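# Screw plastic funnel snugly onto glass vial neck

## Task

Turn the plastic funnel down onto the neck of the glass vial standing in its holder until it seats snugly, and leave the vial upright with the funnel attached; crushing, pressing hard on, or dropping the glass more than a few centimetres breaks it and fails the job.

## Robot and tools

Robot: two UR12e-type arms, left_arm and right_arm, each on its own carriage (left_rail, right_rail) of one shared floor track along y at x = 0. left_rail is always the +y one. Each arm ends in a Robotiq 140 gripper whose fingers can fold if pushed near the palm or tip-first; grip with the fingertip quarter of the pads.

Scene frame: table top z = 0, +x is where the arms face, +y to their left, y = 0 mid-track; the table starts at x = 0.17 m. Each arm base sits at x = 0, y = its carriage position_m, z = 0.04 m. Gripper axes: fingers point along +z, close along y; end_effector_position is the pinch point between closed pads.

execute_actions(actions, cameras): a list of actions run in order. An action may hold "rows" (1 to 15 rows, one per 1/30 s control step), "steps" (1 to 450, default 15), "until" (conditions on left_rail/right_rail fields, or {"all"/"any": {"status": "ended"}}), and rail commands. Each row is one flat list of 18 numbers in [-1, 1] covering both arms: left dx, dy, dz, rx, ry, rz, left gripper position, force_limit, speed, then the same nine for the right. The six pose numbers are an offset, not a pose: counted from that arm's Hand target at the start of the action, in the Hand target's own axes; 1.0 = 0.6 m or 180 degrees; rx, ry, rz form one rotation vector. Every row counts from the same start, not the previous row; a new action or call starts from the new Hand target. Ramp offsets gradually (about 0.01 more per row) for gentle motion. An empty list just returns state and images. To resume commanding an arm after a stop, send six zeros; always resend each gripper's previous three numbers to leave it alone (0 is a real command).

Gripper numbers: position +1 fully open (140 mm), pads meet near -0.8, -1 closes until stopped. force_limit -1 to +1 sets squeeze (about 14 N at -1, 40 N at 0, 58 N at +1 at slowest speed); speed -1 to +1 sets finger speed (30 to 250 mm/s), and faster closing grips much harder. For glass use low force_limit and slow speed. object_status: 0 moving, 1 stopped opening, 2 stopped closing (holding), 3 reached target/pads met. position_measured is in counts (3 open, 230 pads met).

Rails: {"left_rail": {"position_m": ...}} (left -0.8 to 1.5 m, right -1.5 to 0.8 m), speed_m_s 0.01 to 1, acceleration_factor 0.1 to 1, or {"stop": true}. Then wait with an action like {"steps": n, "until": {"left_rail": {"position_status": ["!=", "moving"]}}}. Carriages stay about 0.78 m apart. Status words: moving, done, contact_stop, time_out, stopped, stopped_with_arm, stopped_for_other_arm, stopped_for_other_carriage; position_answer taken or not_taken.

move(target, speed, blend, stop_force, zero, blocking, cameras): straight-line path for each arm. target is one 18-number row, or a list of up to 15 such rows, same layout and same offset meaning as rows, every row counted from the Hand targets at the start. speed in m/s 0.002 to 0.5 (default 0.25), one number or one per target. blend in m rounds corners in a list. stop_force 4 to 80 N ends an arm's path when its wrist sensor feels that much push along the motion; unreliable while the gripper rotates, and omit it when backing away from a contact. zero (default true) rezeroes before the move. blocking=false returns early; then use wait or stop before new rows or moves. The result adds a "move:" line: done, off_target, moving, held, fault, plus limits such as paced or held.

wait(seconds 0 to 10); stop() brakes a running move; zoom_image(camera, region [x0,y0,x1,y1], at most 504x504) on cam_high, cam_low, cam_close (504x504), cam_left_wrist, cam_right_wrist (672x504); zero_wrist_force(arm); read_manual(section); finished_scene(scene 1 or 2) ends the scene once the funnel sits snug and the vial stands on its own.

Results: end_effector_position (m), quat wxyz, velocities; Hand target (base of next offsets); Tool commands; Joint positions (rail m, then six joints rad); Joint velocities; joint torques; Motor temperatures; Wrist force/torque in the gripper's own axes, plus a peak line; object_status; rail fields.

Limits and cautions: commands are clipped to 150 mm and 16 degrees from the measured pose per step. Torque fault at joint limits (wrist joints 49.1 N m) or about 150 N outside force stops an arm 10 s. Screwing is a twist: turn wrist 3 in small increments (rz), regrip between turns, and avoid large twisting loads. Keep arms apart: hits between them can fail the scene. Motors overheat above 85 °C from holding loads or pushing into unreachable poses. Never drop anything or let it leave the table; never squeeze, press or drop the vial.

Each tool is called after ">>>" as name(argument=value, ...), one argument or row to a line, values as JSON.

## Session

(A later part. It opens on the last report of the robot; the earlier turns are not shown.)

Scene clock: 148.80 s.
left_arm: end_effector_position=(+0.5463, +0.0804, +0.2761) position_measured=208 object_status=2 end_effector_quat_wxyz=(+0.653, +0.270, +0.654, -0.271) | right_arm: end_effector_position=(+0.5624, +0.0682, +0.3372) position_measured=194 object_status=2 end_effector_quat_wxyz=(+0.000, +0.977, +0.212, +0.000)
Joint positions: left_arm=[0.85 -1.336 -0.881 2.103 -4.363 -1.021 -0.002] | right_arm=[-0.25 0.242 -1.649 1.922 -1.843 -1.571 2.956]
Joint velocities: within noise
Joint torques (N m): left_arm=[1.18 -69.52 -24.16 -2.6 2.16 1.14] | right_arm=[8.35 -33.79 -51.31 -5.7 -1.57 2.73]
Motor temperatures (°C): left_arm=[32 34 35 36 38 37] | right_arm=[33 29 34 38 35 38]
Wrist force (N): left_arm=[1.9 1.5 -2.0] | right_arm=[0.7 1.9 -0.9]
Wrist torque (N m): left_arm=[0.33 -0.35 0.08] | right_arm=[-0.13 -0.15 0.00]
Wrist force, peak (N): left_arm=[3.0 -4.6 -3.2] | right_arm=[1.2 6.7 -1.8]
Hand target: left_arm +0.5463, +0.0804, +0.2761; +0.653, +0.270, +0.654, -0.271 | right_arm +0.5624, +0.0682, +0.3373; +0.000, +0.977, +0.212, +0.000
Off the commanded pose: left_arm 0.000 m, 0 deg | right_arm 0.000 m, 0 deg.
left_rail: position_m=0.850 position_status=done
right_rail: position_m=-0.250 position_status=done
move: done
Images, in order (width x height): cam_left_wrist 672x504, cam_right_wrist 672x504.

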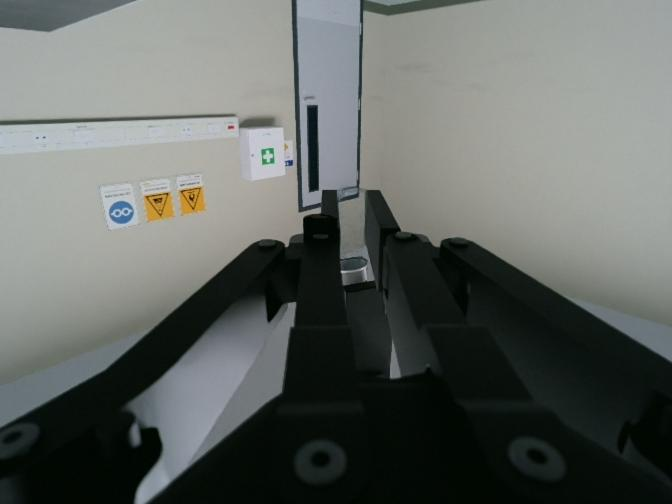

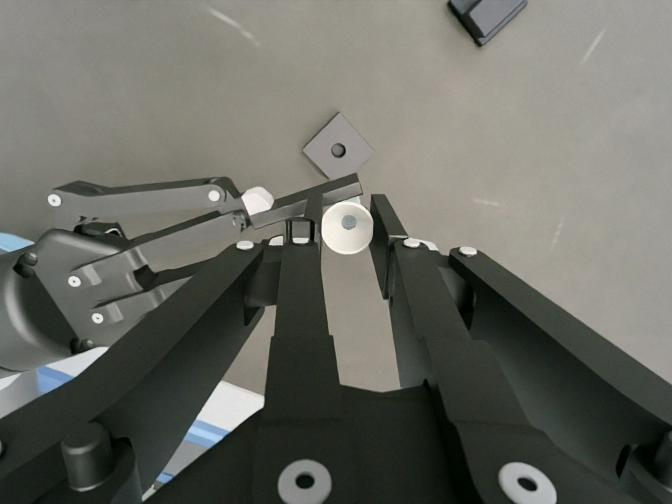

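>>> execute_actions(
  actions=[
    {"rows":[[0,0,0,0,0,0,-1,-1,-1,0,0,0,0,0,0,-0.38,-1,-1]],"steps":45},
  ],
  cameras=["cam_left_wrist","cam_close"],
)

>>> zoom_image(
  camera="cam_left_wrist",
  region=[315, 210, 395, 310],
)

>>> execute_actions(
  actions=[
    {"rows":[[0,0,0,0,0,0,-1,-1,-1,0,0,-0.0047,0,0,0,-0.38,-1,-1]],"steps":20},
    {"rows":[[0,0,0,0,0,0,-1,-1,-1,0,0,0,0,0,0,-1,-0.02,-1]],"steps":60},
  ],
  cameras=["cam_left_wrist"],
)

>>> zoom_image(
  camera="cam_left_wrist",
  region=[315, 210, 395, 310],
)

Scene clock: 153.10 s.
left_arm: end_effector_position=(+0.5463, +0.0804, +0.2761) position_measured=208 object_status=2 end_effector_quat_wxyz=(+0.653, +0.270, +0.654, -0.271) | right_arm: end_effector_position=(+0.5624, +0.0682, +0.3373) position_measured=177 object_status=3 end_effector_quat_wxyz=(+0.000, +0.977, +0.212, +0.000)
Joint positions: left_arm=[0.85 -1.336 -0.881 2.103 -4.363 -1.021 -0.002] | right_arm=[-0.25 0.242 -1.649 1.922 -1.843 -1.571 2.956]
Joint velocities: within noise
Joint torques (N m): left_arm=[0.51 -68.78 -23.93 -3.71 1.63 1.14] | right_arm=[2.82 -37.47 -48.5 -2.3 -1.28 2.55]
Motor temperatures (°C): left_arm=[32 34 35 36 38 37] | right_arm=[33 29 34 38 35 38]
Wrist force (N): left_arm=[1.3 0.6 -0.2] | right_arm=[0.8 -0.2 -0.3]
Wrist torque (N m): left_arm=[0.30 -0.40 0.10] | right_arm=[-0.06 -0.17 0.02]
Wrist force, peak (N): left_arm=[2.3 1.4 -2.5] | right_arm=[0.6 3.0 -1.2]
Hand target: left_arm +0.5463, +0.0804, +0.2761; +0.653, +0.270, +0.654, -0.271 | right_arm +0.5624, +0.0682, +0.3373; +0.000, +0.977, +0.212, +0.000
Off the commanded pose: left_arm 0.000 m, 0 deg | right_arm 0.000 m, 0 deg.
left_rail: position_m=0.850 position_status=done
right_rail: position_m=-0.250 position_status=done
Images, in order (width x height): cam_close 504x504, cam_left_wrist 672x504.

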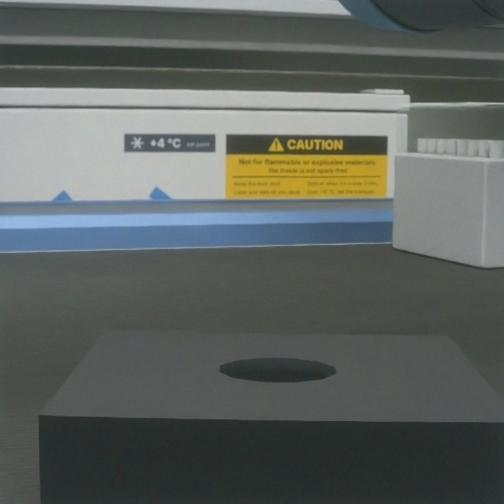

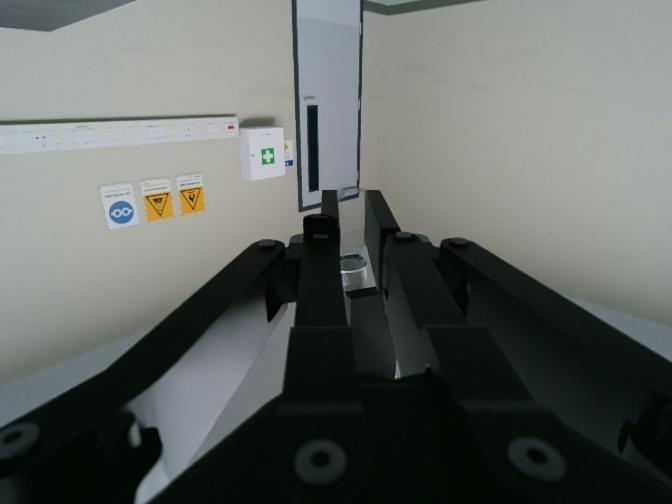

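Scaled by 5.040 from the camera's 672x504 image, which has a finer 960x720 frame.

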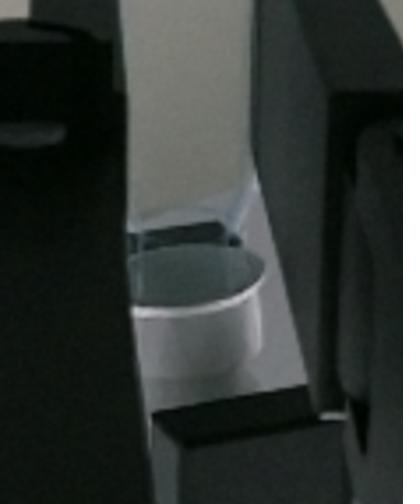

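Scene clock: 155.97 s.
left_arm: end_effector_position=(+0.5463, +0.0804, +0.2761) position_measured=208 object_status=2 end_effector_quat_wxyz=(+0.653, +0.270, +0.654, -0.271) | right_arm: end_effector_position=(+0.5624, +0.0682, +0.3401) position_measured=195 object_status=2 end_effector_quat_wxyz=(+0.000, +0.977, +0.212, +0.000)
Joint positions: left_arm=[0.85 -1.336 -0.881 2.103 -4.363 -1.021 -0.002] | right_arm=[-0.25 0.242 -1.651 1.918 -1.838 -1.571 2.956]
Joint velocities: within noise
Joint torques (N m): left_arm=[1.37 -68.87 -23.8 -3.96 1.84 1.07] | right_arm=[-1.52 -55.03 -48.42 -2.91 -1.34 2.5]
Motor temperatures (°C): left_arm=[32 34 35 36 38 37] | right_arm=[33 29 34 38 35 38]
Wrist force (N): left_arm=[2.4 0.5 0.5] | right_arm=[0.8 -0.7 -1.6]
Wrist torque (N m): left_arm=[0.37 -0.30 0.11] | right_arm=[0.05 -0.15 0.01]
Wrist force, peak (N): left_arm=[2.8 0.3 0.6] | right_arm=[0.5 -1.1 -1.9]
Hand target: left_arm +0.5463, +0.0804, +0.2761; +0.653, +0.270, +0.654, -0.271 | right_arm +0.5624, +0.0682, +0.3401; +0.000, +0.977, +0.212, +0.000
Off the commanded pose: left_arm 0.000 m, 0 deg | right_arm 0.000 m, 0 deg.
left_rail: position_m=0.850 position_status=done
right_rail: position_m=-0.250 position_status=done
Images, in order (width x height): cam_left_wrist 672x504.

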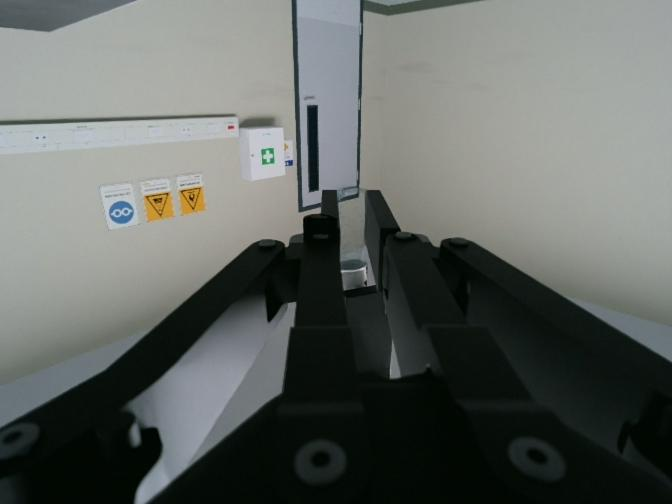

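Scaled by 5.040 from the camera's 672x504 image, which has a finer 960x720 frame.

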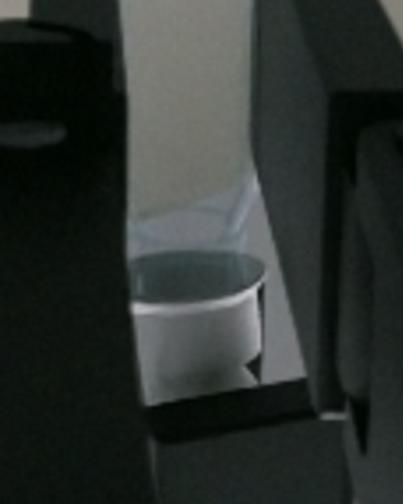

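>>> move(
  target=[
    [0,0,0,0,0,0,-1,-1,-1,0,0,0,0,0,-0.5,-1,-0.02,-1],
    [0,0,0,0,0,0,-1,-1,-1,0,0,0,0,0,-0.8,-1,-0.02,-1],
  ],
  speed=0.3,
  cameras=["cam_left_wrist","cam_right_wrist"],
)

>>> zoom_image(
  camera="cam_left_wrist",
  region=[315, 210, 395, 310],
)

Scene clock: 161.83 s.
left_arm: end_effector_position=(+0.5463, +0.0804, +0.2761) position_measured=208 object_status=2 end_effector_quat_wxyz=(+0.653, +0.270, +0.654, -0.271) | right_arm: end_effector_position=(+0.5625, +0.0682, +0.3401) position_measured=195 object_status=2 end_effector_quat_wxyz=(+0.000, +0.100, +0.995, +0.000)
Joint positions: left_arm=[0.85 -1.336 -0.881 2.103 -4.363 -1.021 -0.002] | right_arm=[-0.25 0.242 -1.651 1.918 -1.838 -1.571 0.443]
Joint velocities: within noise
Joint torques (N m): left_arm=[1.39 -68.91 -24.64 -4.65 -4.1 1.19] | right_arm=[-12.24 -59.01 -39.01 -2.23 4.39 -2.27]
Motor temperatures (°C): left_arm=[32 34 35 36 38 37] | right_arm=[33 29 34 38 35 38]
Wrist force (N): left_arm=[2.7 3.6 -2.7] | right_arm=[0.6 -3.6 -1.8]
Wrist torque (N m): left_arm=[0.22 -0.36 0.02] | right_arm=[0.14 -0.16 0.01]
Wrist force, peak (N): left_arm=[4.0 6.7 4.9] | right_arm=[0.1 -7.7 -3.4]
Hand target: left_arm +0.5463, +0.0804, +0.2761; +0.653, +0.270, +0.654, -0.271 | right_arm +0.5624, +0.0682, +0.3401; +0.000, +0.100, +0.995, +0.000
Off the commanded pose: left_arm 0.000 m, 0 deg | right_arm 0.000 m, 0 deg.
left_rail: position_m=0.850 position_status=done
right_rail: position_m=-0.250 position_status=done
move: done
Images, in order (width x height): cam_left_wrist 672x504, cam_right_wrist 672x504.

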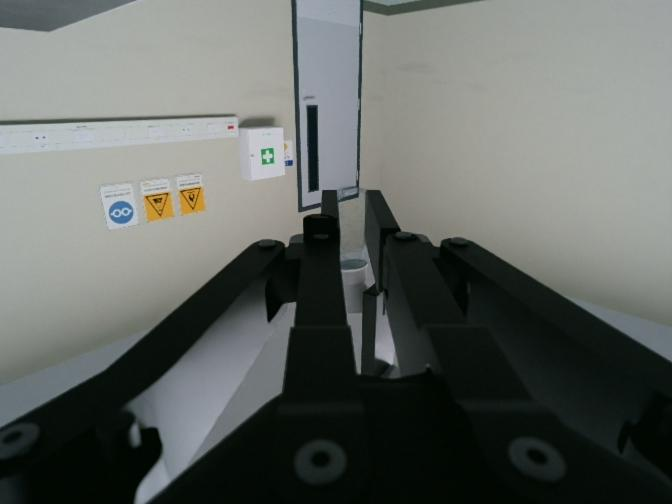

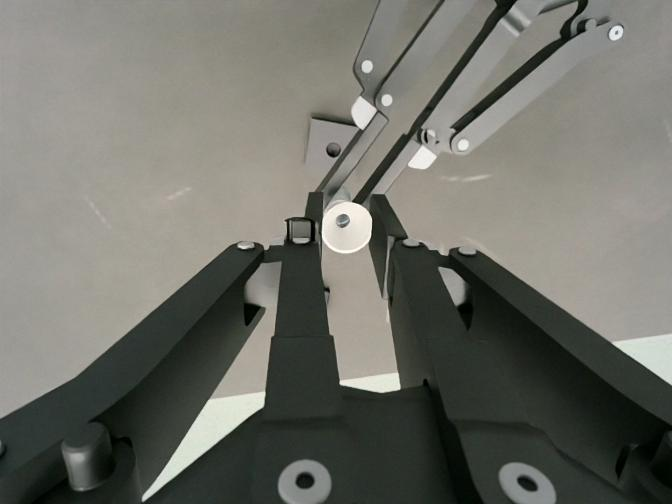

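Scaled by 5.040 from the camera's 672x504 image, which has a finer 960x720 frame.

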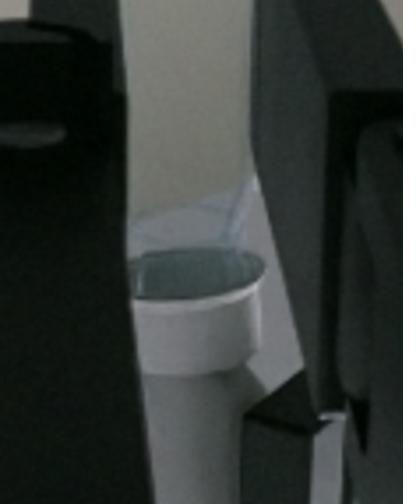

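>>> move(
  target=[
    [0,0,0,0,0,0,-1,-1,-1,0,0,0,0,0,-0.5,-1,-0.02,-1],
    [0,0,0,0,0,0,-1,-1,-1,0,0,0,0,0,-0.95,-1,-0.02,-1],
  ],
  speed=0.3,
  cameras=[],
)

>>> move(
  target=[0,0,0,0,0,0,-1,-1,-1,0,0,0.002,0,0,0,-1,-0.02,-1],
  speed=0.004,
  stop_force=5,
  cameras=["cam_left_wrist","cam_right_wrist"],
)

>>> zoom_image(
  camera="cam_left_wrist",
  region=[315, 210, 395, 310],
)

>>> zoom_image(
  camera="cam_right_wrist",
  region=[315, 175, 385, 275],
)

Scene clock: 170.07 s.
left_arm: end_effector_position=(+0.5463, +0.0804, +0.2761) position_measured=208 object_status=2 end_effector_quat_wxyz=(+0.653, +0.270, +0.654, -0.271) | right_arm: end_effector_position=(+0.5625, +0.0683, +0.3401) position_measured=195 object_status=2 end_effector_quat_wxyz=(+0.000, +0.984, -0.178, +0.000)
Joint positions: left_arm=[0.85 -1.336 -0.881 2.103 -4.363 -1.021 -0.002] | right_arm=[-0.25 0.242 -1.651 1.918 -1.838 -1.571 -2.541]
Joint velocities: within noise
Joint torques (N m): left_arm=[0.6 -70.65 -23.83 -4.76 -1.19 1.3] | right_arm=[-11.1 -59.12 -39.8 -2.68 4.16 -2.49]
Motor temperatures (°C): left_arm=[32 34 35 36 38 37] | right_arm=[33 29 34 38 35 38]
Wrist force (N): left_arm=[3.1 3.8 -2.2] | right_arm=[0.7 3.3 -2.2]
Wrist torque (N m): left_arm=[0.28 -0.33 0.02] | right_arm=[-0.18 -0.11 0.02]
Wrist force, peak (N): left_arm=[6.4 4.1 6.0] | right_arm=[1.0 8.9 -3.2]
Hand target: left_arm +0.5463, +0.0804, +0.2761; +0.653, +0.270, +0.654, -0.271 | right_arm +0.5624, +0.0682, +0.3401; +0.000, +0.984, -0.178, +0.000
Off the commanded pose: left_arm 0.000 m, 0 deg | right_arm 0.000 m, 0 deg.
left_rail: position_m=0.850 position_status=done
right_rail: position_m=-0.250 position_status=done
move: done
No camera images: "cameras" was empty.

Scene clock: 171.20 s.
left_arm: end_effector_position=(+0.5463, +0.0804, +0.2761) position_measured=208 object_status=2 end_effector_quat_wxyz=(+0.653, +0.270, +0.654, -0.271) | right_arm: end_effector_position=(+0.5624, +0.0682, +0.3390) position_measured=195 object_status=2 end_effector_quat_wxyz=(+0.000, +0.984, -0.178, +0.000)
Joint positions: left_arm=[0.85 -1.336 -0.881 2.103 -4.363 -1.021 -0.002] | right_arm=[-0.25 0.242 -1.65 1.919 -1.84 -1.571 -2.541]
Joint velocities: within noise
Joint torques (N m): left_arm=[1.77 -71.11 -22.93 -5.05 -1.02 1.15] | right_arm=[-10.76 -39.96 -41.11 -4.03 2.42 -2.75]
Motor temperatures (°C): left_arm=[32 34 35 36 38 37] | right_arm=[33 29 34 38 35 38]
Wrist force (N): left_arm=[8.9 -1.4 -0.2] | right_arm=[1.3 -2.0 -7.6]
Wrist torque (N m): left_arm=[0.29 -0.07 0.13] | right_arm=[-0.06 -0.13 0.02]
Wrist force, peak (N): left_arm=[9.3 -1.1 -0.1] | right_arm=[1.7 -1.9 -8.3]
Hand target: left_arm +0.5463, +0.0804, +0.2761; +0.653, +0.270, +0.654, -0.271 | right_arm +0.5624, +0.0682, +0.3390; +0.000, +0.984, -0.178, +0.000
Off the commanded pose: left_arm 0.000 m, 0 deg | right_arm 0.000 m, 0 deg.
left_rail: position_m=0.850 position_status=done
right_rail: position_m=-0.250 position_status=done
move: contact (right_arm)
Images, in order (width x height): cam_left_wrist 672x504, cam_right_wrist 672x504.

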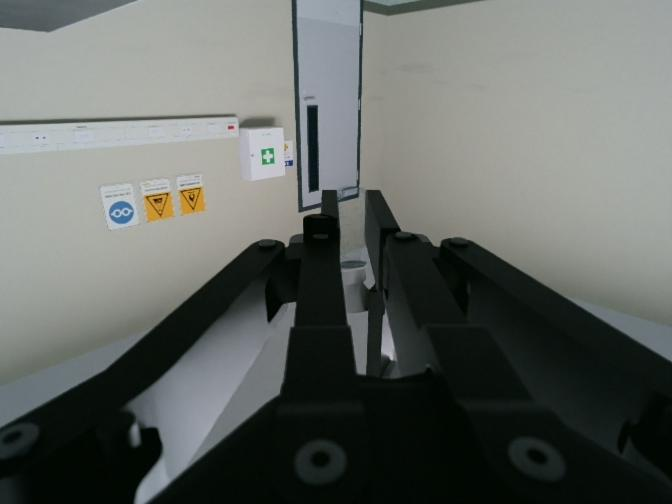

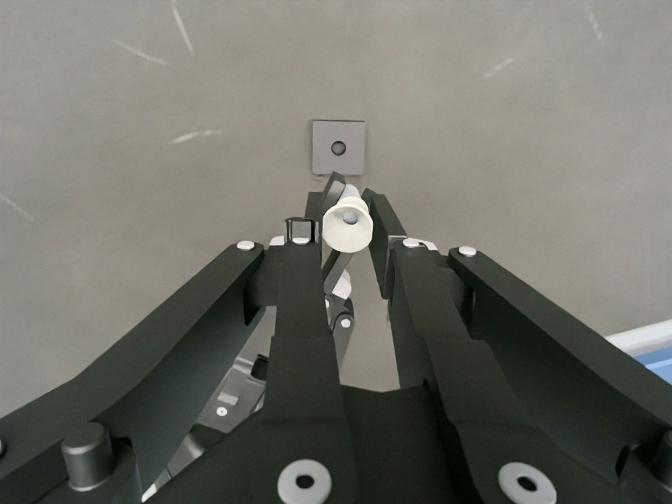

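Scaled by 5.040 from the camera's 672x504 image, which has a finer 960x720 frame.

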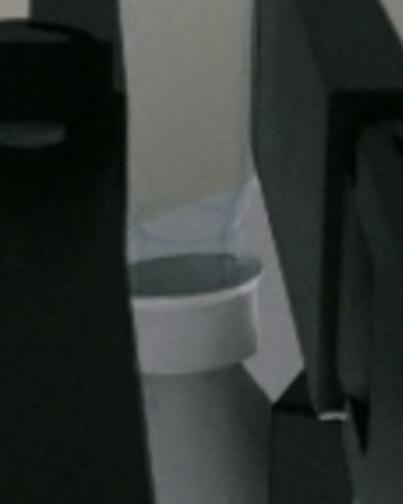

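Scaled by 5.040 from the camera's 672x504 image, which has a finer 960x720 frame.

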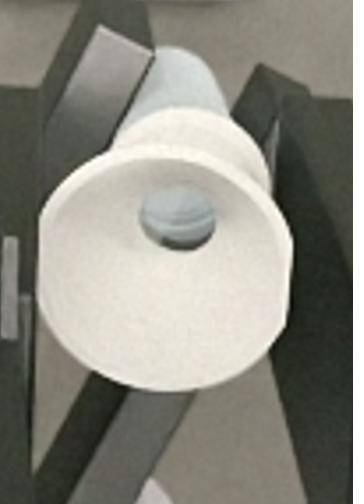

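>>> move(
  target=[
    [0,0,0,0,0,0,-1,-1,-1,0,0,0.0007,0,0,0.5,-1,-0.02,-1],
    [0,0,0,0,0,0,-1,-1,-1,0,0,0.0014,0,0,0.95,-1,-0.02,-1],
  ],
  speed=0.3,
  cameras=["cam_left_wrist","cam_right_wrist"],
)

>>> zoom_image(
  camera="cam_left_wrist",
  region=[315, 210, 395, 310],
)

>>> zoom_image(
  camera="cam_right_wrist",
  region=[315, 175, 385, 275],
)

Scene clock: 178.37 s.
left_arm: end_effector_position=(+0.5463, +0.0804, +0.2761) position_measured=208 object_status=2 end_effector_quat_wxyz=(+0.653, +0.270, +0.654, -0.271) | right_arm: end_effector_position=(+0.5624, +0.0682, +0.3382) position_measured=195 object_status=2 end_effector_quat_wxyz=(+0.000, +0.100, +0.995, +0.000)
Joint positions: left_arm=[0.85 -1.336 -0.881 2.103 -4.363 -1.021 -0.002] | right_arm=[-0.25 0.242 -1.65 1.92 -1.842 -1.571 0.443]
Joint velocities: within noise
Joint torques (N m): left_arm=[4.75 -70.59 -23.78 -1.85 2.1 1.33] | right_arm=[8.48 -33.48 -51.3 -5.45 -1.71 2.28]
Motor temperatures (°C): left_arm=[32 34 35 36 38 37] | right_arm=[33 29 34 38 35 38]
Wrist force (N): left_arm=[2.2 2.0 -1.7] | right_arm=[-0.1 -1.8 -1.0]
Wrist torque (N m): left_arm=[0.34 -0.34 0.07] | right_arm=[-0.01 -0.06 0.01]
Wrist force, peak (N): left_arm=[9.5 -4.7 -0.4] | right_arm=[1.9 -5.5 -9.0]
Hand target: left_arm +0.5463, +0.0804, +0.2761; +0.653, +0.270, +0.654, -0.271 | right_arm +0.5624, +0.0682, +0.3382; +0.000, +0.100, +0.995, +0.000
Off the commanded pose: left_arm 0.000 m, 0 deg | right_arm 0.000 m, 0 deg.
left_rail: position_m=0.850 position_status=done
right_rail: position_m=-0.250 position_status=done
move: done
Images, in order (width x height): cam_left_wrist 672x504, cam_right_wrist 672x504.

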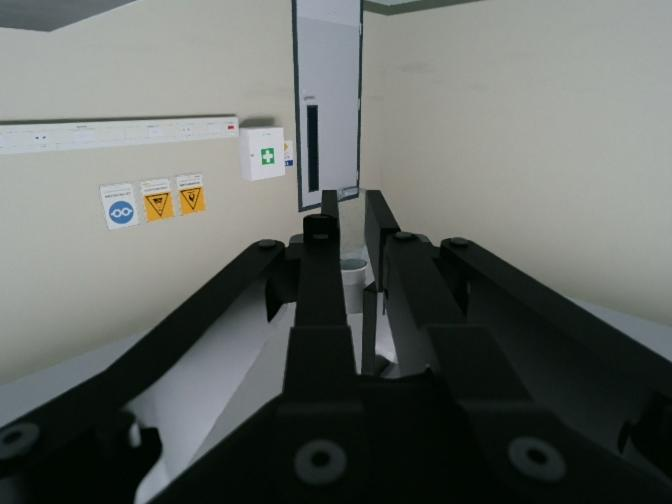

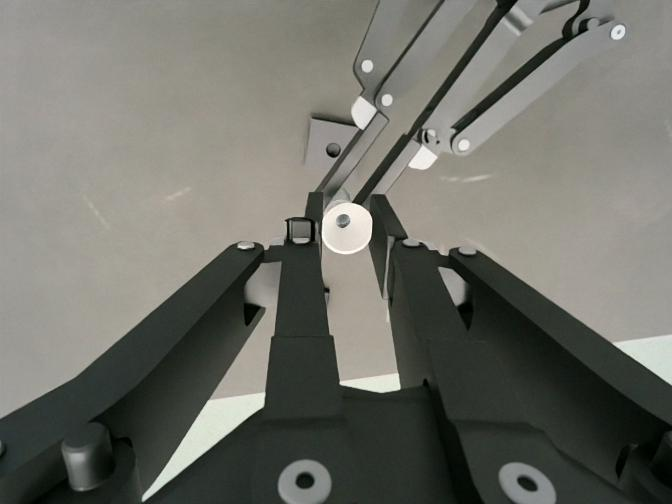

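Scaled by 5.040 from the camera's 672x504 image, which has a finer 960x720 frame.

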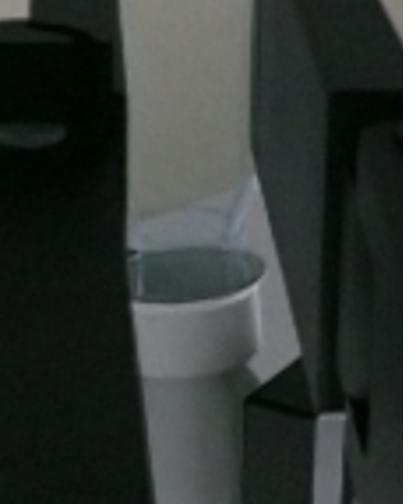

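Scaled by 5.040 from the camera's 672x504 image, which has a finer 960x720 frame.

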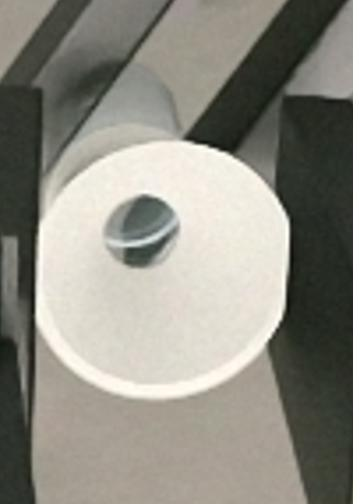

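>>> move(
  target=[0,0,0,0,0,0,-1,-1,-1,-0.0008,-0.002,-0.001,0,0,0,-1,-0.02,-1],
  speed=0.01,
  cameras=["cam_left_wrist","cam_right_wrist"],
)

>>> zoom_image(
  camera="cam_left_wrist",
  region=[315, 210, 395, 310],
)

>>> zoom_image(
  camera="cam_right_wrist",
  region=[315, 175, 385, 275],
)

Scene clock: 181.47 s.
left_arm: end_effector_position=(+0.5463, +0.0804, +0.2761) position_measured=208 object_status=2 end_effector_quat_wxyz=(+0.653, +0.270, +0.654, -0.271) | right_arm: end_effector_position=(+0.5627, +0.0670, +0.3388) position_measured=195 object_status=2 end_effector_quat_wxyz=(+0.000, +0.100, +0.995, +0.000)
Joint positions: left_arm=[0.85 -1.336 -0.881 2.103 -4.363 -1.021 -0.002] | right_arm=[-0.25 0.24 -1.651 1.92 -1.841 -1.571 0.441]
Joint velocities: within noise
Joint torques (N m): left_arm=[3.63 -70.57 -23.08 -2.31 1.94 1.33] | right_arm=[-16.79 -61.5 -51 -0.73 -0.91 -2.69]
Motor temperatures (°C): left_arm=[32 34 35 36 38 37] | right_arm=[33 29 34 38 35 38]
Wrist force (N): left_arm=[0.3 -3.8 2.8] | right_arm=[0.3 5.2 0.5]
Wrist torque (N m): left_arm=[0.45 -0.24 0.22] | right_arm=[-0.30 -0.07 0.01]
Wrist force, peak (N): left_arm=[0.4 -3.9 2.9] | right_arm=[-0.1 5.4 0.9]
Hand target: left_arm +0.5463, +0.0804, +0.2761; +0.653, +0.270, +0.654, -0.271 | right_arm +0.5627, +0.0670, +0.3388; +0.000, +0.100, +0.995, +0.000
Off the commanded pose: left_arm 0.000 m, 0 deg | right_arm 0.000 m, 0 deg.
left_rail: position_m=0.850 position_status=done
right_rail: position_m=-0.250 position_status=done
move: done
Images, in order (width x height): cam_left_wrist 672x504, cam_right_wrist 672x504.

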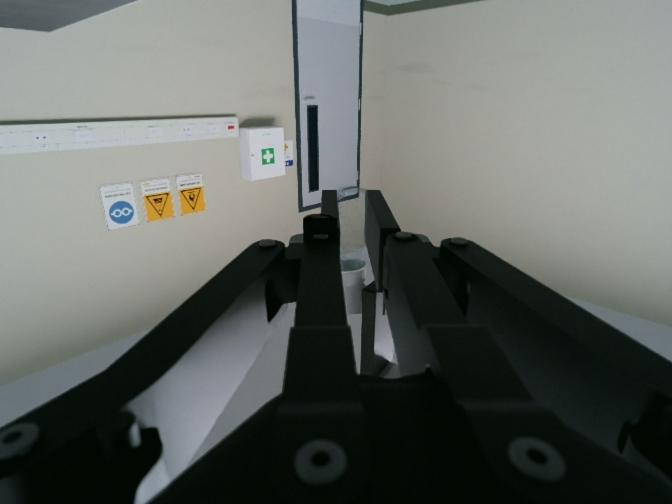

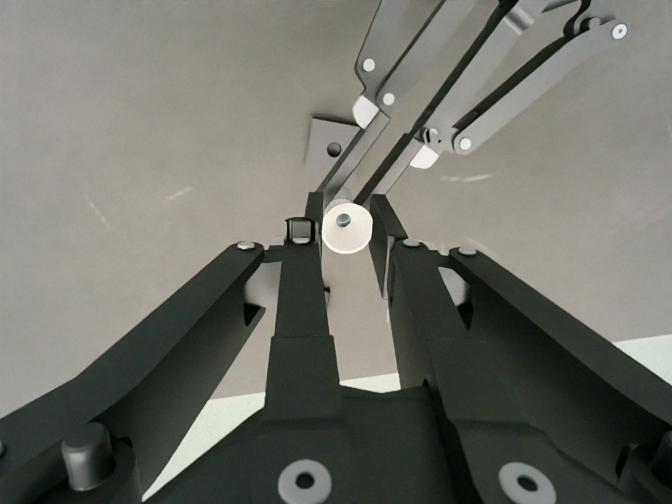

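Scaled by 5.040 from the camera's 672x504 image, which has a finer 960x720 frame.

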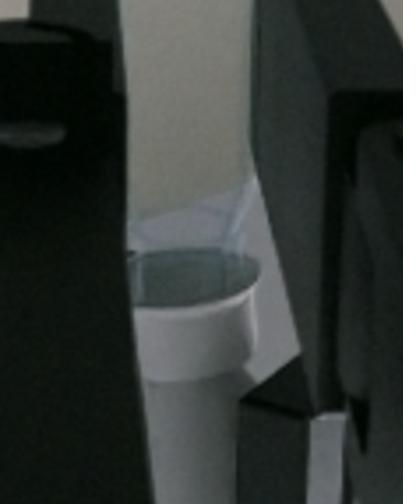

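Scaled by 5.040 from the camera's 672x504 image, which has a finer 960x720 frame.

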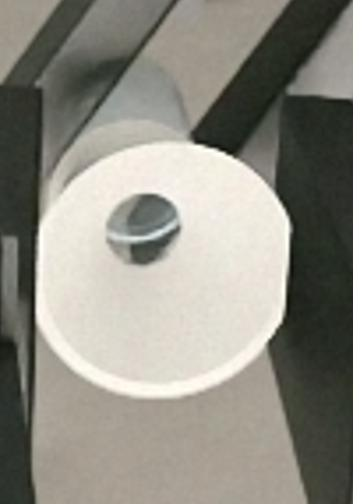

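>>> execute_actions(
  actions=[
    {"rows":[[0,0,0,0,0,0,-1,-1,-1,0.0008,0.002,0.001,0,0,0,-1,-0.02,-1]],"steps":20},
    {"rows":[[0,0,0,0,0,0,-1,-1,-1,0,0,0,0,0,0,-0.38,-1,-1]],"steps":45},
  ],
  cameras=["cam_right_wrist"],
)

>>> zoom_image(
  camera="cam_right_wrist",
  region=[315, 175, 385, 275],
)

>>> move(
  target=[0,0,0,0,0.0194,0,-1,-1,-1,0,0,0,0,0,0,-0.38,-1,-1],
  speed=0.03,
  cameras=["cam_left_wrist","cam_right_wrist"],
)

>>> zoom_image(
  camera="cam_right_wrist",
  region=[315, 175, 385, 275],
)

>>> zoom_image(
  camera="cam_left_wrist",
  region=[315, 210, 395, 310],
)

Scene clock: 185.73 s.
left_arm: end_effector_position=(+0.5463, +0.0804, +0.2761) position_measured=208 object_status=2 end_effector_quat_wxyz=(+0.653, +0.270, +0.654, -0.271) | right_arm: end_effector_position=(+0.5624, +0.0682, +0.3382) position_measured=177 object_status=3 end_effector_quat_wxyz=(+0.000, +0.100, +0.995, +0.000)
Joint positions: left_arm=[0.85 -1.336 -0.881 2.103 -4.363 -1.021 -0.002] | right_arm=[-0.25 0.242 -1.65 1.92 -1.842 -1.571 0.443]
Joint velocities: within noise
Joint torques (N m): left_arm=[5.81 -71.06 -23.03 -3.19 2.04 1.25] | right_arm=[4.29 -36.22 -43.36 -6.76 -0.7 2.53]
Motor temperatures (°C): left_arm=[32 34 35 36 38 37] | right_arm=[33 29 34 38 35 38]
Wrist force (N): left_arm=[0.8 0.4 -0.3] | right_arm=[-0.1 0.0 -0.3]
Wrist torque (N m): left_arm=[0.25 -0.28 0.10] | right_arm=[-0.04 0.04 0.01]
Wrist force, peak (N): left_arm=[0.4 -4.7 2.9] | right_arm=[0.0 6.5 0.6]
Hand target: left_arm +0.5463, +0.0804, +0.2761; +0.653, +0.270, +0.654, -0.271 | right_arm +0.5624, +0.0682, +0.3382; +0.000, +0.100, +0.995, +0.000
Off the commanded pose: left_arm 0.000 m, 0 deg | right_arm 0.000 m, 0 deg.
left_rail: position_m=0.850 position_status=done
right_rail: position_m=-0.250 position_status=done
Images, in order (width x height): cam_right_wrist 672x504.

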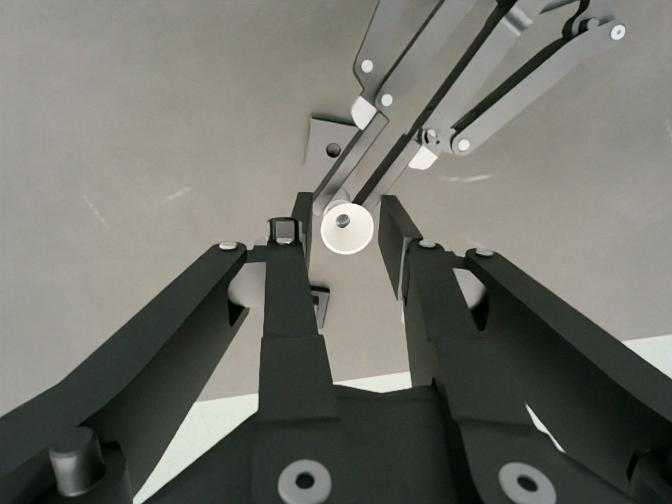

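Scaled by 5.040 from the camera's 672x504 image, which has a finer 960x720 frame.

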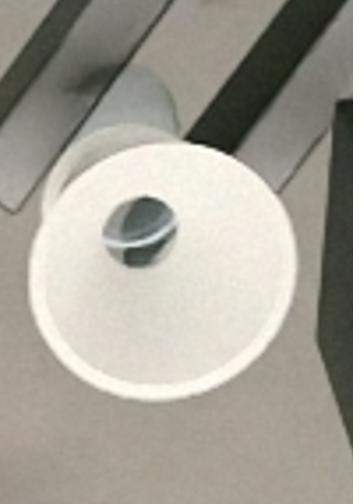

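Scene clock: 187.13 s.
left_arm: end_effector_position=(+0.5463, +0.0804, +0.2761) position_measured=208 object_status=2 end_effector_quat_wxyz=(+0.633, +0.278, +0.673, -0.263) | right_arm: end_effector_position=(+0.5624, +0.0682, +0.3382) position_measured=177 object_status=3 end_effector_quat_wxyz=(+0.000, +0.100, +0.995, +0.000)
Joint positions: left_arm=[0.85 -1.335 -0.924 2.122 -4.268 -1.022 -0.039] | right_arm=[-0.25 0.242 -1.65 1.92 -1.842 -1.571 0.443]
Joint velocities: within noise
Joint torques (N m): left_arm=[9.01 -96.56 -6.92 -0.98 -3.2 -2.82] | right_arm=[-0.27 -40.55 -46.98 -5.91 -0.59 2.36]
Motor temperatures (°C): left_arm=[32 34 35 36 38 37] | right_arm=[33 29 34 38 35 38]
Wrist force (N): left_arm=[0.8 0.4 -0.3] | right_arm=[0.7 0.1 0.1]
Wrist torque (N m): left_arm=[0.26 -0.28 0.08] | right_arm=[-0.03 -0.14 0.01]
Wrist force, peak (N): left_arm=[1.8 0.5 -0.5] | right_arm=[0.9 -0.2 0.2]
Hand target: left_arm +0.5463, +0.0804, +0.2761; +0.633, +0.278, +0.673, -0.263 | right_arm +0.5624, +0.0682, +0.3382; +0.000, +0.100, +0.995, +0.000
Off the commanded pose: left_arm 0.000 m, 0 deg | right_arm 0.000 m, 0 deg.
left_rail: position_m=0.850 position_status=done
right_rail: position_m=-0.250 position_status=done
move: done
Images, in order (width x height): cam_left_wrist 672x504, cam_right_wrist 672x504.

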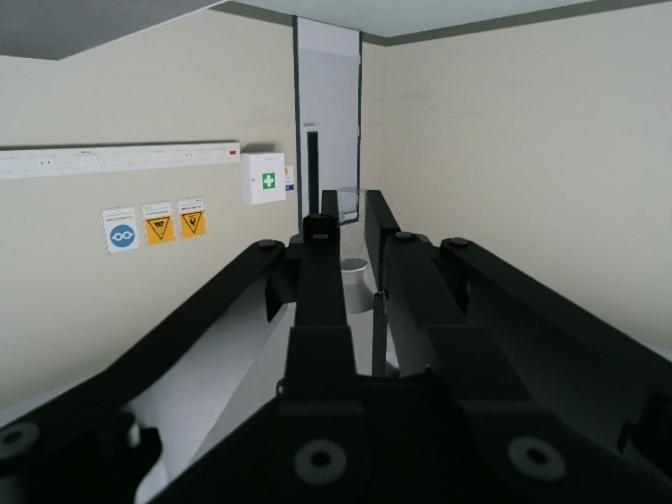

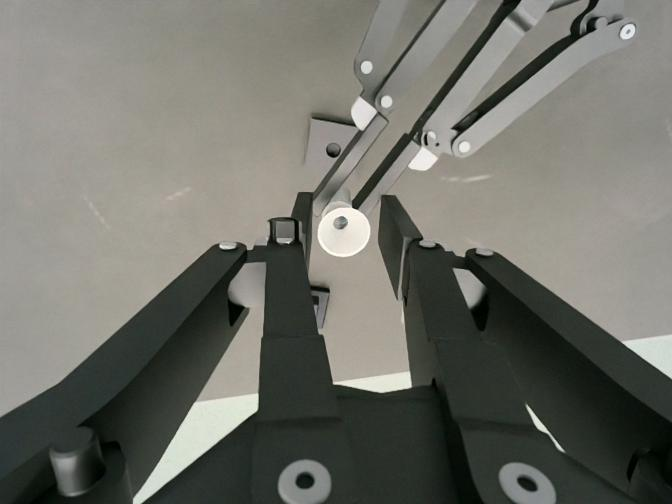

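Scaled by 5.040 from the camera's 672x504 image, which has a finer 960x720 frame.

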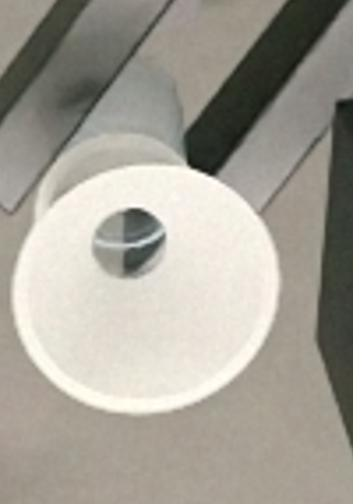

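Scaled by 5.040 from the camera's 672x504 image, which has a finer 960x720 frame.

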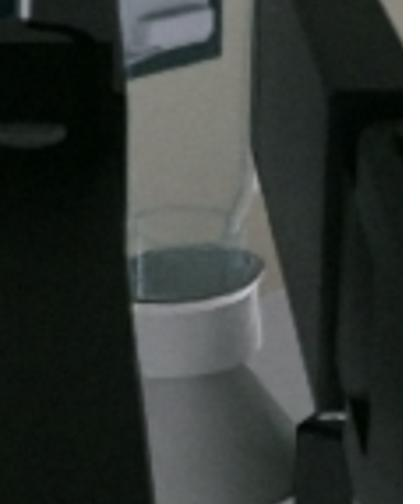

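>>> execute_actions(
  actions=[
    {"rows":[[0,0,0,0,0,0,-1,-1,-1,-0.0031,-0.0028,-0.0025,0,0,0,-0.38,-1,-1]],"steps":25},
    {"rows":[[0,0,0,0,0,0,-1,-1,-1,0,0,0,0,0,0,-1,-0.02,-1]],"steps":60},
  ],
  cameras=["cam_right_wrist"],
)

>>> zoom_image(
  camera="cam_right_wrist",
  region=[315, 175, 385, 275],
)

>>> move(
  target=[
    [0,0,0,0,0,0,-1,-1,-1,0,0,0,0,0,-0.5,-1,-0.02,-1],
    [0,0,0,0,0,0,-1,-1,-1,0,0,0,0,0,-0.95,-1,-0.02,-1],
  ],
  speed=0.3,
  cameras=["cam_left_wrist","cam_right_wrist"],
)

>>> zoom_image(
  camera="cam_right_wrist",
  region=[315, 175, 385, 275],
)

>>> zoom_image(
  camera="cam_left_wrist",
  region=[315, 210, 395, 310],
)

Scene clock: 191.93 s.
left_arm: end_effector_position=(+0.5463, +0.0804, +0.2761) position_measured=208 object_status=2 end_effector_quat_wxyz=(+0.633, +0.278, +0.673, -0.263) | right_arm: end_effector_position=(+0.5639, +0.0662, +0.3397) position_measured=195 object_status=2 end_effector_quat_wxyz=(+0.000, +0.100, +0.995, +0.000)
Joint positions: left_arm=[0.85 -1.335 -0.924 2.122 -4.268 -1.022 -0.039] | right_arm=[-0.25 0.238 -1.65 1.918 -1.839 -1.571 0.439]
Joint velocities: within noise
Joint torques (N m): left_arm=[8.67 -97.6 -13.89 -3.05 -2.63 -2.48] | right_arm=[-11.64 -55.3 -47.9 -3.13 0.04 -2.43]
Motor temperatures (°C): left_arm=[32 34 35 36 38 37] | right_arm=[33 29 34 38 35 38]
Wrist force (N): left_arm=[1.8 0.1 0.0] | right_arm=[0.5 0.6 0.1]
Wrist torque (N m): left_arm=[0.29 -0.27 0.09] | right_arm=[-0.02 -0.09 0.01]
Wrist force, peak (N): left_arm=[2.4 0.2 -0.3] | right_arm=[0.3 0.3 -1.7]
Hand target: left_arm +0.5463, +0.0804, +0.2761; +0.633, +0.278, +0.673, -0.263 | right_arm +0.5639, +0.0662, +0.3397; +0.000, +0.100, +0.995, +0.000
Off the commanded pose: left_arm 0.000 m, 0 deg | right_arm 0.000 m, 0 deg.
left_rail: position_m=0.850 position_status=done
right_rail: position_m=-0.250 position_status=done
Images, in order (width x height): cam_right_wrist 672x504.

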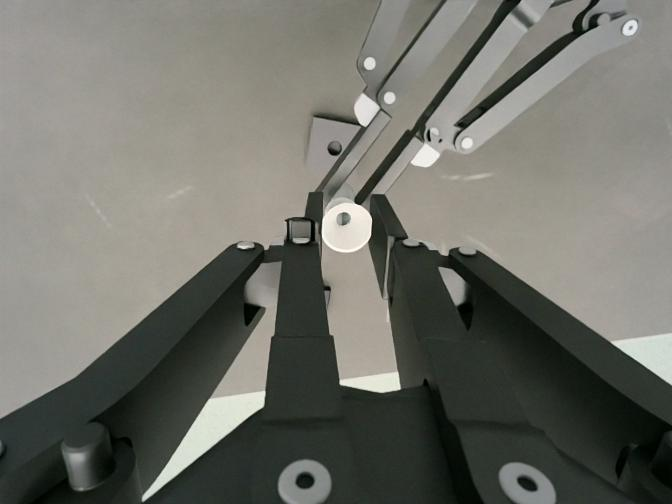

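Scaled by 5.040 from the camera's 672x504 image, which has a finer 960x720 frame.

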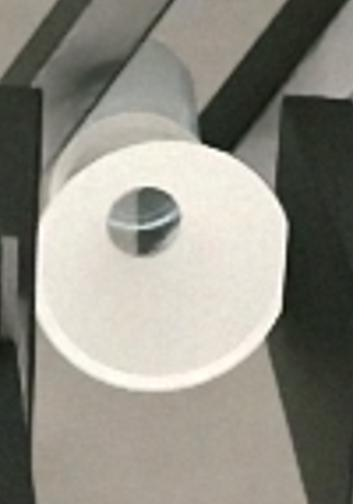

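Scene clock: 198.13 s.
left_arm: end_effector_position=(+0.5463, +0.0804, +0.2761) position_measured=208 object_status=2 end_effector_quat_wxyz=(+0.633, +0.278, +0.673, -0.263) | right_arm: end_effector_position=(+0.5639, +0.0662, +0.3397) position_measured=195 object_status=2 end_effector_quat_wxyz=(+0.000, +0.984, -0.178, +0.000)
Joint positions: left_arm=[0.85 -1.335 -0.924 2.122 -4.268 -1.022 -0.039] | right_arm=[-0.25 0.238 -1.65 1.918 -1.839 -1.571 -2.545]
Joint velocities: within noise
Joint torques (N m): left_arm=[-5.06 -95.36 -20.93 -3.3 -2.1 -2.57] | right_arm=[-10.96 -58.47 -40.17 -2.98 4.74 -2.78]
Motor temperatures (°C): left_arm=[32 34 35 36 38 37] | right_arm=[33 29 34 38 35 38]
Wrist force (N): left_arm=[2.4 4.9 -2.3] | right_arm=[0.5 5.3 -1.6]
Wrist torque (N m): left_arm=[0.13 -0.34 -0.04] | right_arm=[-0.18 -0.08 0.02]
Wrist force, peak (N): left_arm=[5.5 1.2 6.7] | right_arm=[1.1 7.9 -2.7]
Hand target: left_arm +0.5463, +0.0804, +0.2761; +0.633, +0.278, +0.673, -0.263 | right_arm +0.5639, +0.0662, +0.3397; +0.000, +0.984, -0.178, +0.000
Off the commanded pose: left_arm 0.000 m, 0 deg | right_arm 0.000 m, 0 deg.
left_rail: position_m=0.850 position_status=done
right_rail: position_m=-0.250 position_status=done
move: done
Images, in order (width x height): cam_left_wrist 672x504, cam_right_wrist 672x504.

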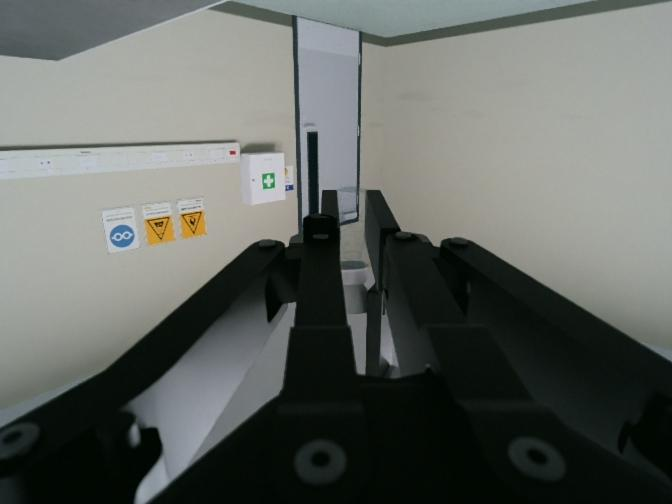

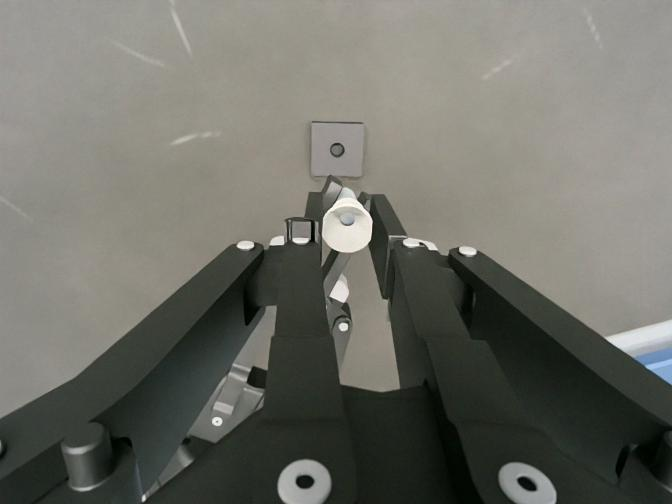

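Scaled by 5.040 from the camera's 672x504 image, which has a finer 960x720 frame.

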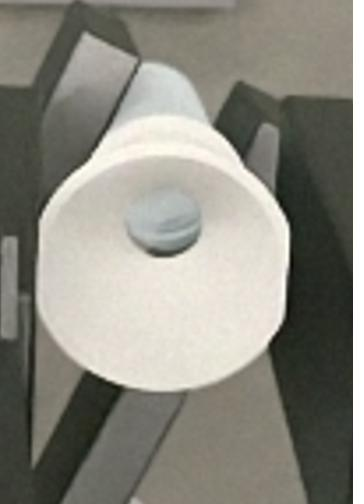

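Scaled by 5.040 from the camera's 672x504 image, which has a finer 960x720 frame.

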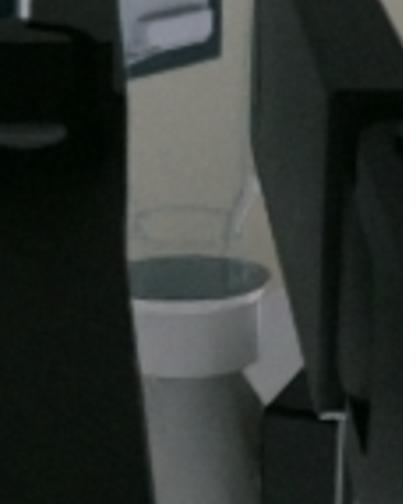

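>>> execute_actions(
  actions=[
    {"rows":[[0,0,0,0,0,0,-1,-1,-1,0,0,0,0,0,0,-0.38,-1,-1]],"steps":45},
  ],
  cameras=["cam_right_wrist","cam_left_wrist"],
)

>>> zoom_image(
  camera="cam_right_wrist",
  region=[315, 175, 385, 275],
)

>>> zoom_image(
  camera="cam_left_wrist",
  region=[315, 210, 395, 310],
)

Scene clock: 200.57 s.
left_arm: end_effector_position=(+0.5463, +0.0804, +0.2761) position_measured=208 object_status=2 end_effector_quat_wxyz=(+0.633, +0.278, +0.673, -0.263) | right_arm: end_effector_position=(+0.5639, +0.0662, +0.3397) position_measured=177 object_status=3 end_effector_quat_wxyz=(+0.000, +0.984, -0.178, +0.000)
Joint positions: left_arm=[0.85 -1.335 -0.924 2.122 -4.268 -1.022 -0.039] | right_arm=[-0.25 0.238 -1.65 1.918 -1.839 -1.571 -2.545]
Joint velocities: within noise
Joint torques (N m): left_arm=[-5.1 -93.38 -23.09 -2.01 -1.5 -2.11] | right_arm=[-11.11 -57.69 -43.98 -3.37 -1.4 -2.56]
Motor temperatures (°C): left_arm=[32 34 35 36 38 37] | right_arm=[33 29 34 38 35 38]
Wrist force (N): left_arm=[1.1 0.3 0.0] | right_arm=[0.6 -0.3 -0.1]
Wrist torque (N m): left_arm=[0.24 -0.33 0.08] | right_arm=[-0.10 -0.11 0.02]
Wrist force, peak (N): left_arm=[2.3 5.1 -2.5] | right_arm=[0.4 5.4 -1.3]
Hand target: left_arm +0.5463, +0.0804, +0.2761; +0.633, +0.278, +0.673, -0.263 | right_arm +0.5639, +0.0662, +0.3397; +0.000, +0.984, -0.178, +0.000
Off the commanded pose: left_arm 0.000 m, 0 deg | right_arm 0.000 m, 0 deg.
left_rail: position_m=0.850 position_status=done
right_rail: position_m=-0.250 position_status=done
Images, in order (width x height): cam_left_wrist 672x504, cam_right_wrist 672x504.

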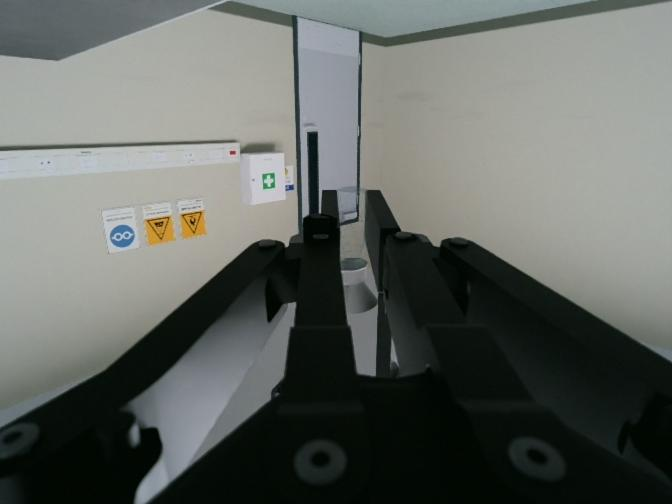

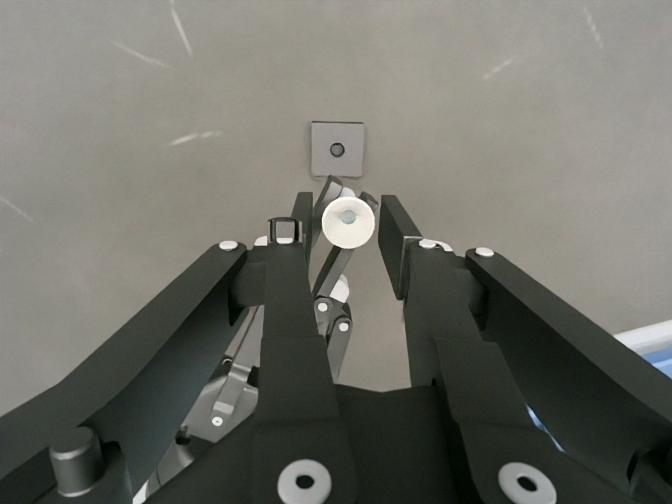

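Scaled by 5.040 from the camera's 672x504 image, which has a finer 960x720 frame.

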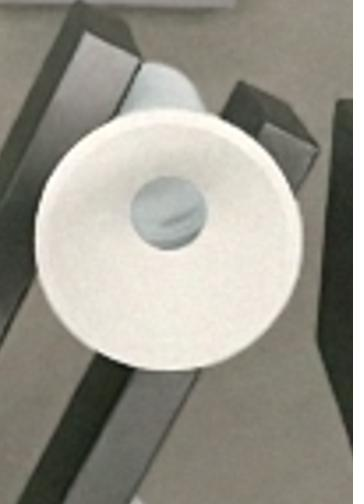

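Scaled by 5.040 from the camera's 672x504 image, which has a finer 960x720 frame.

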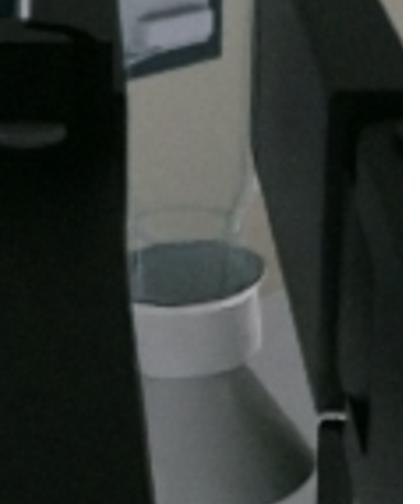

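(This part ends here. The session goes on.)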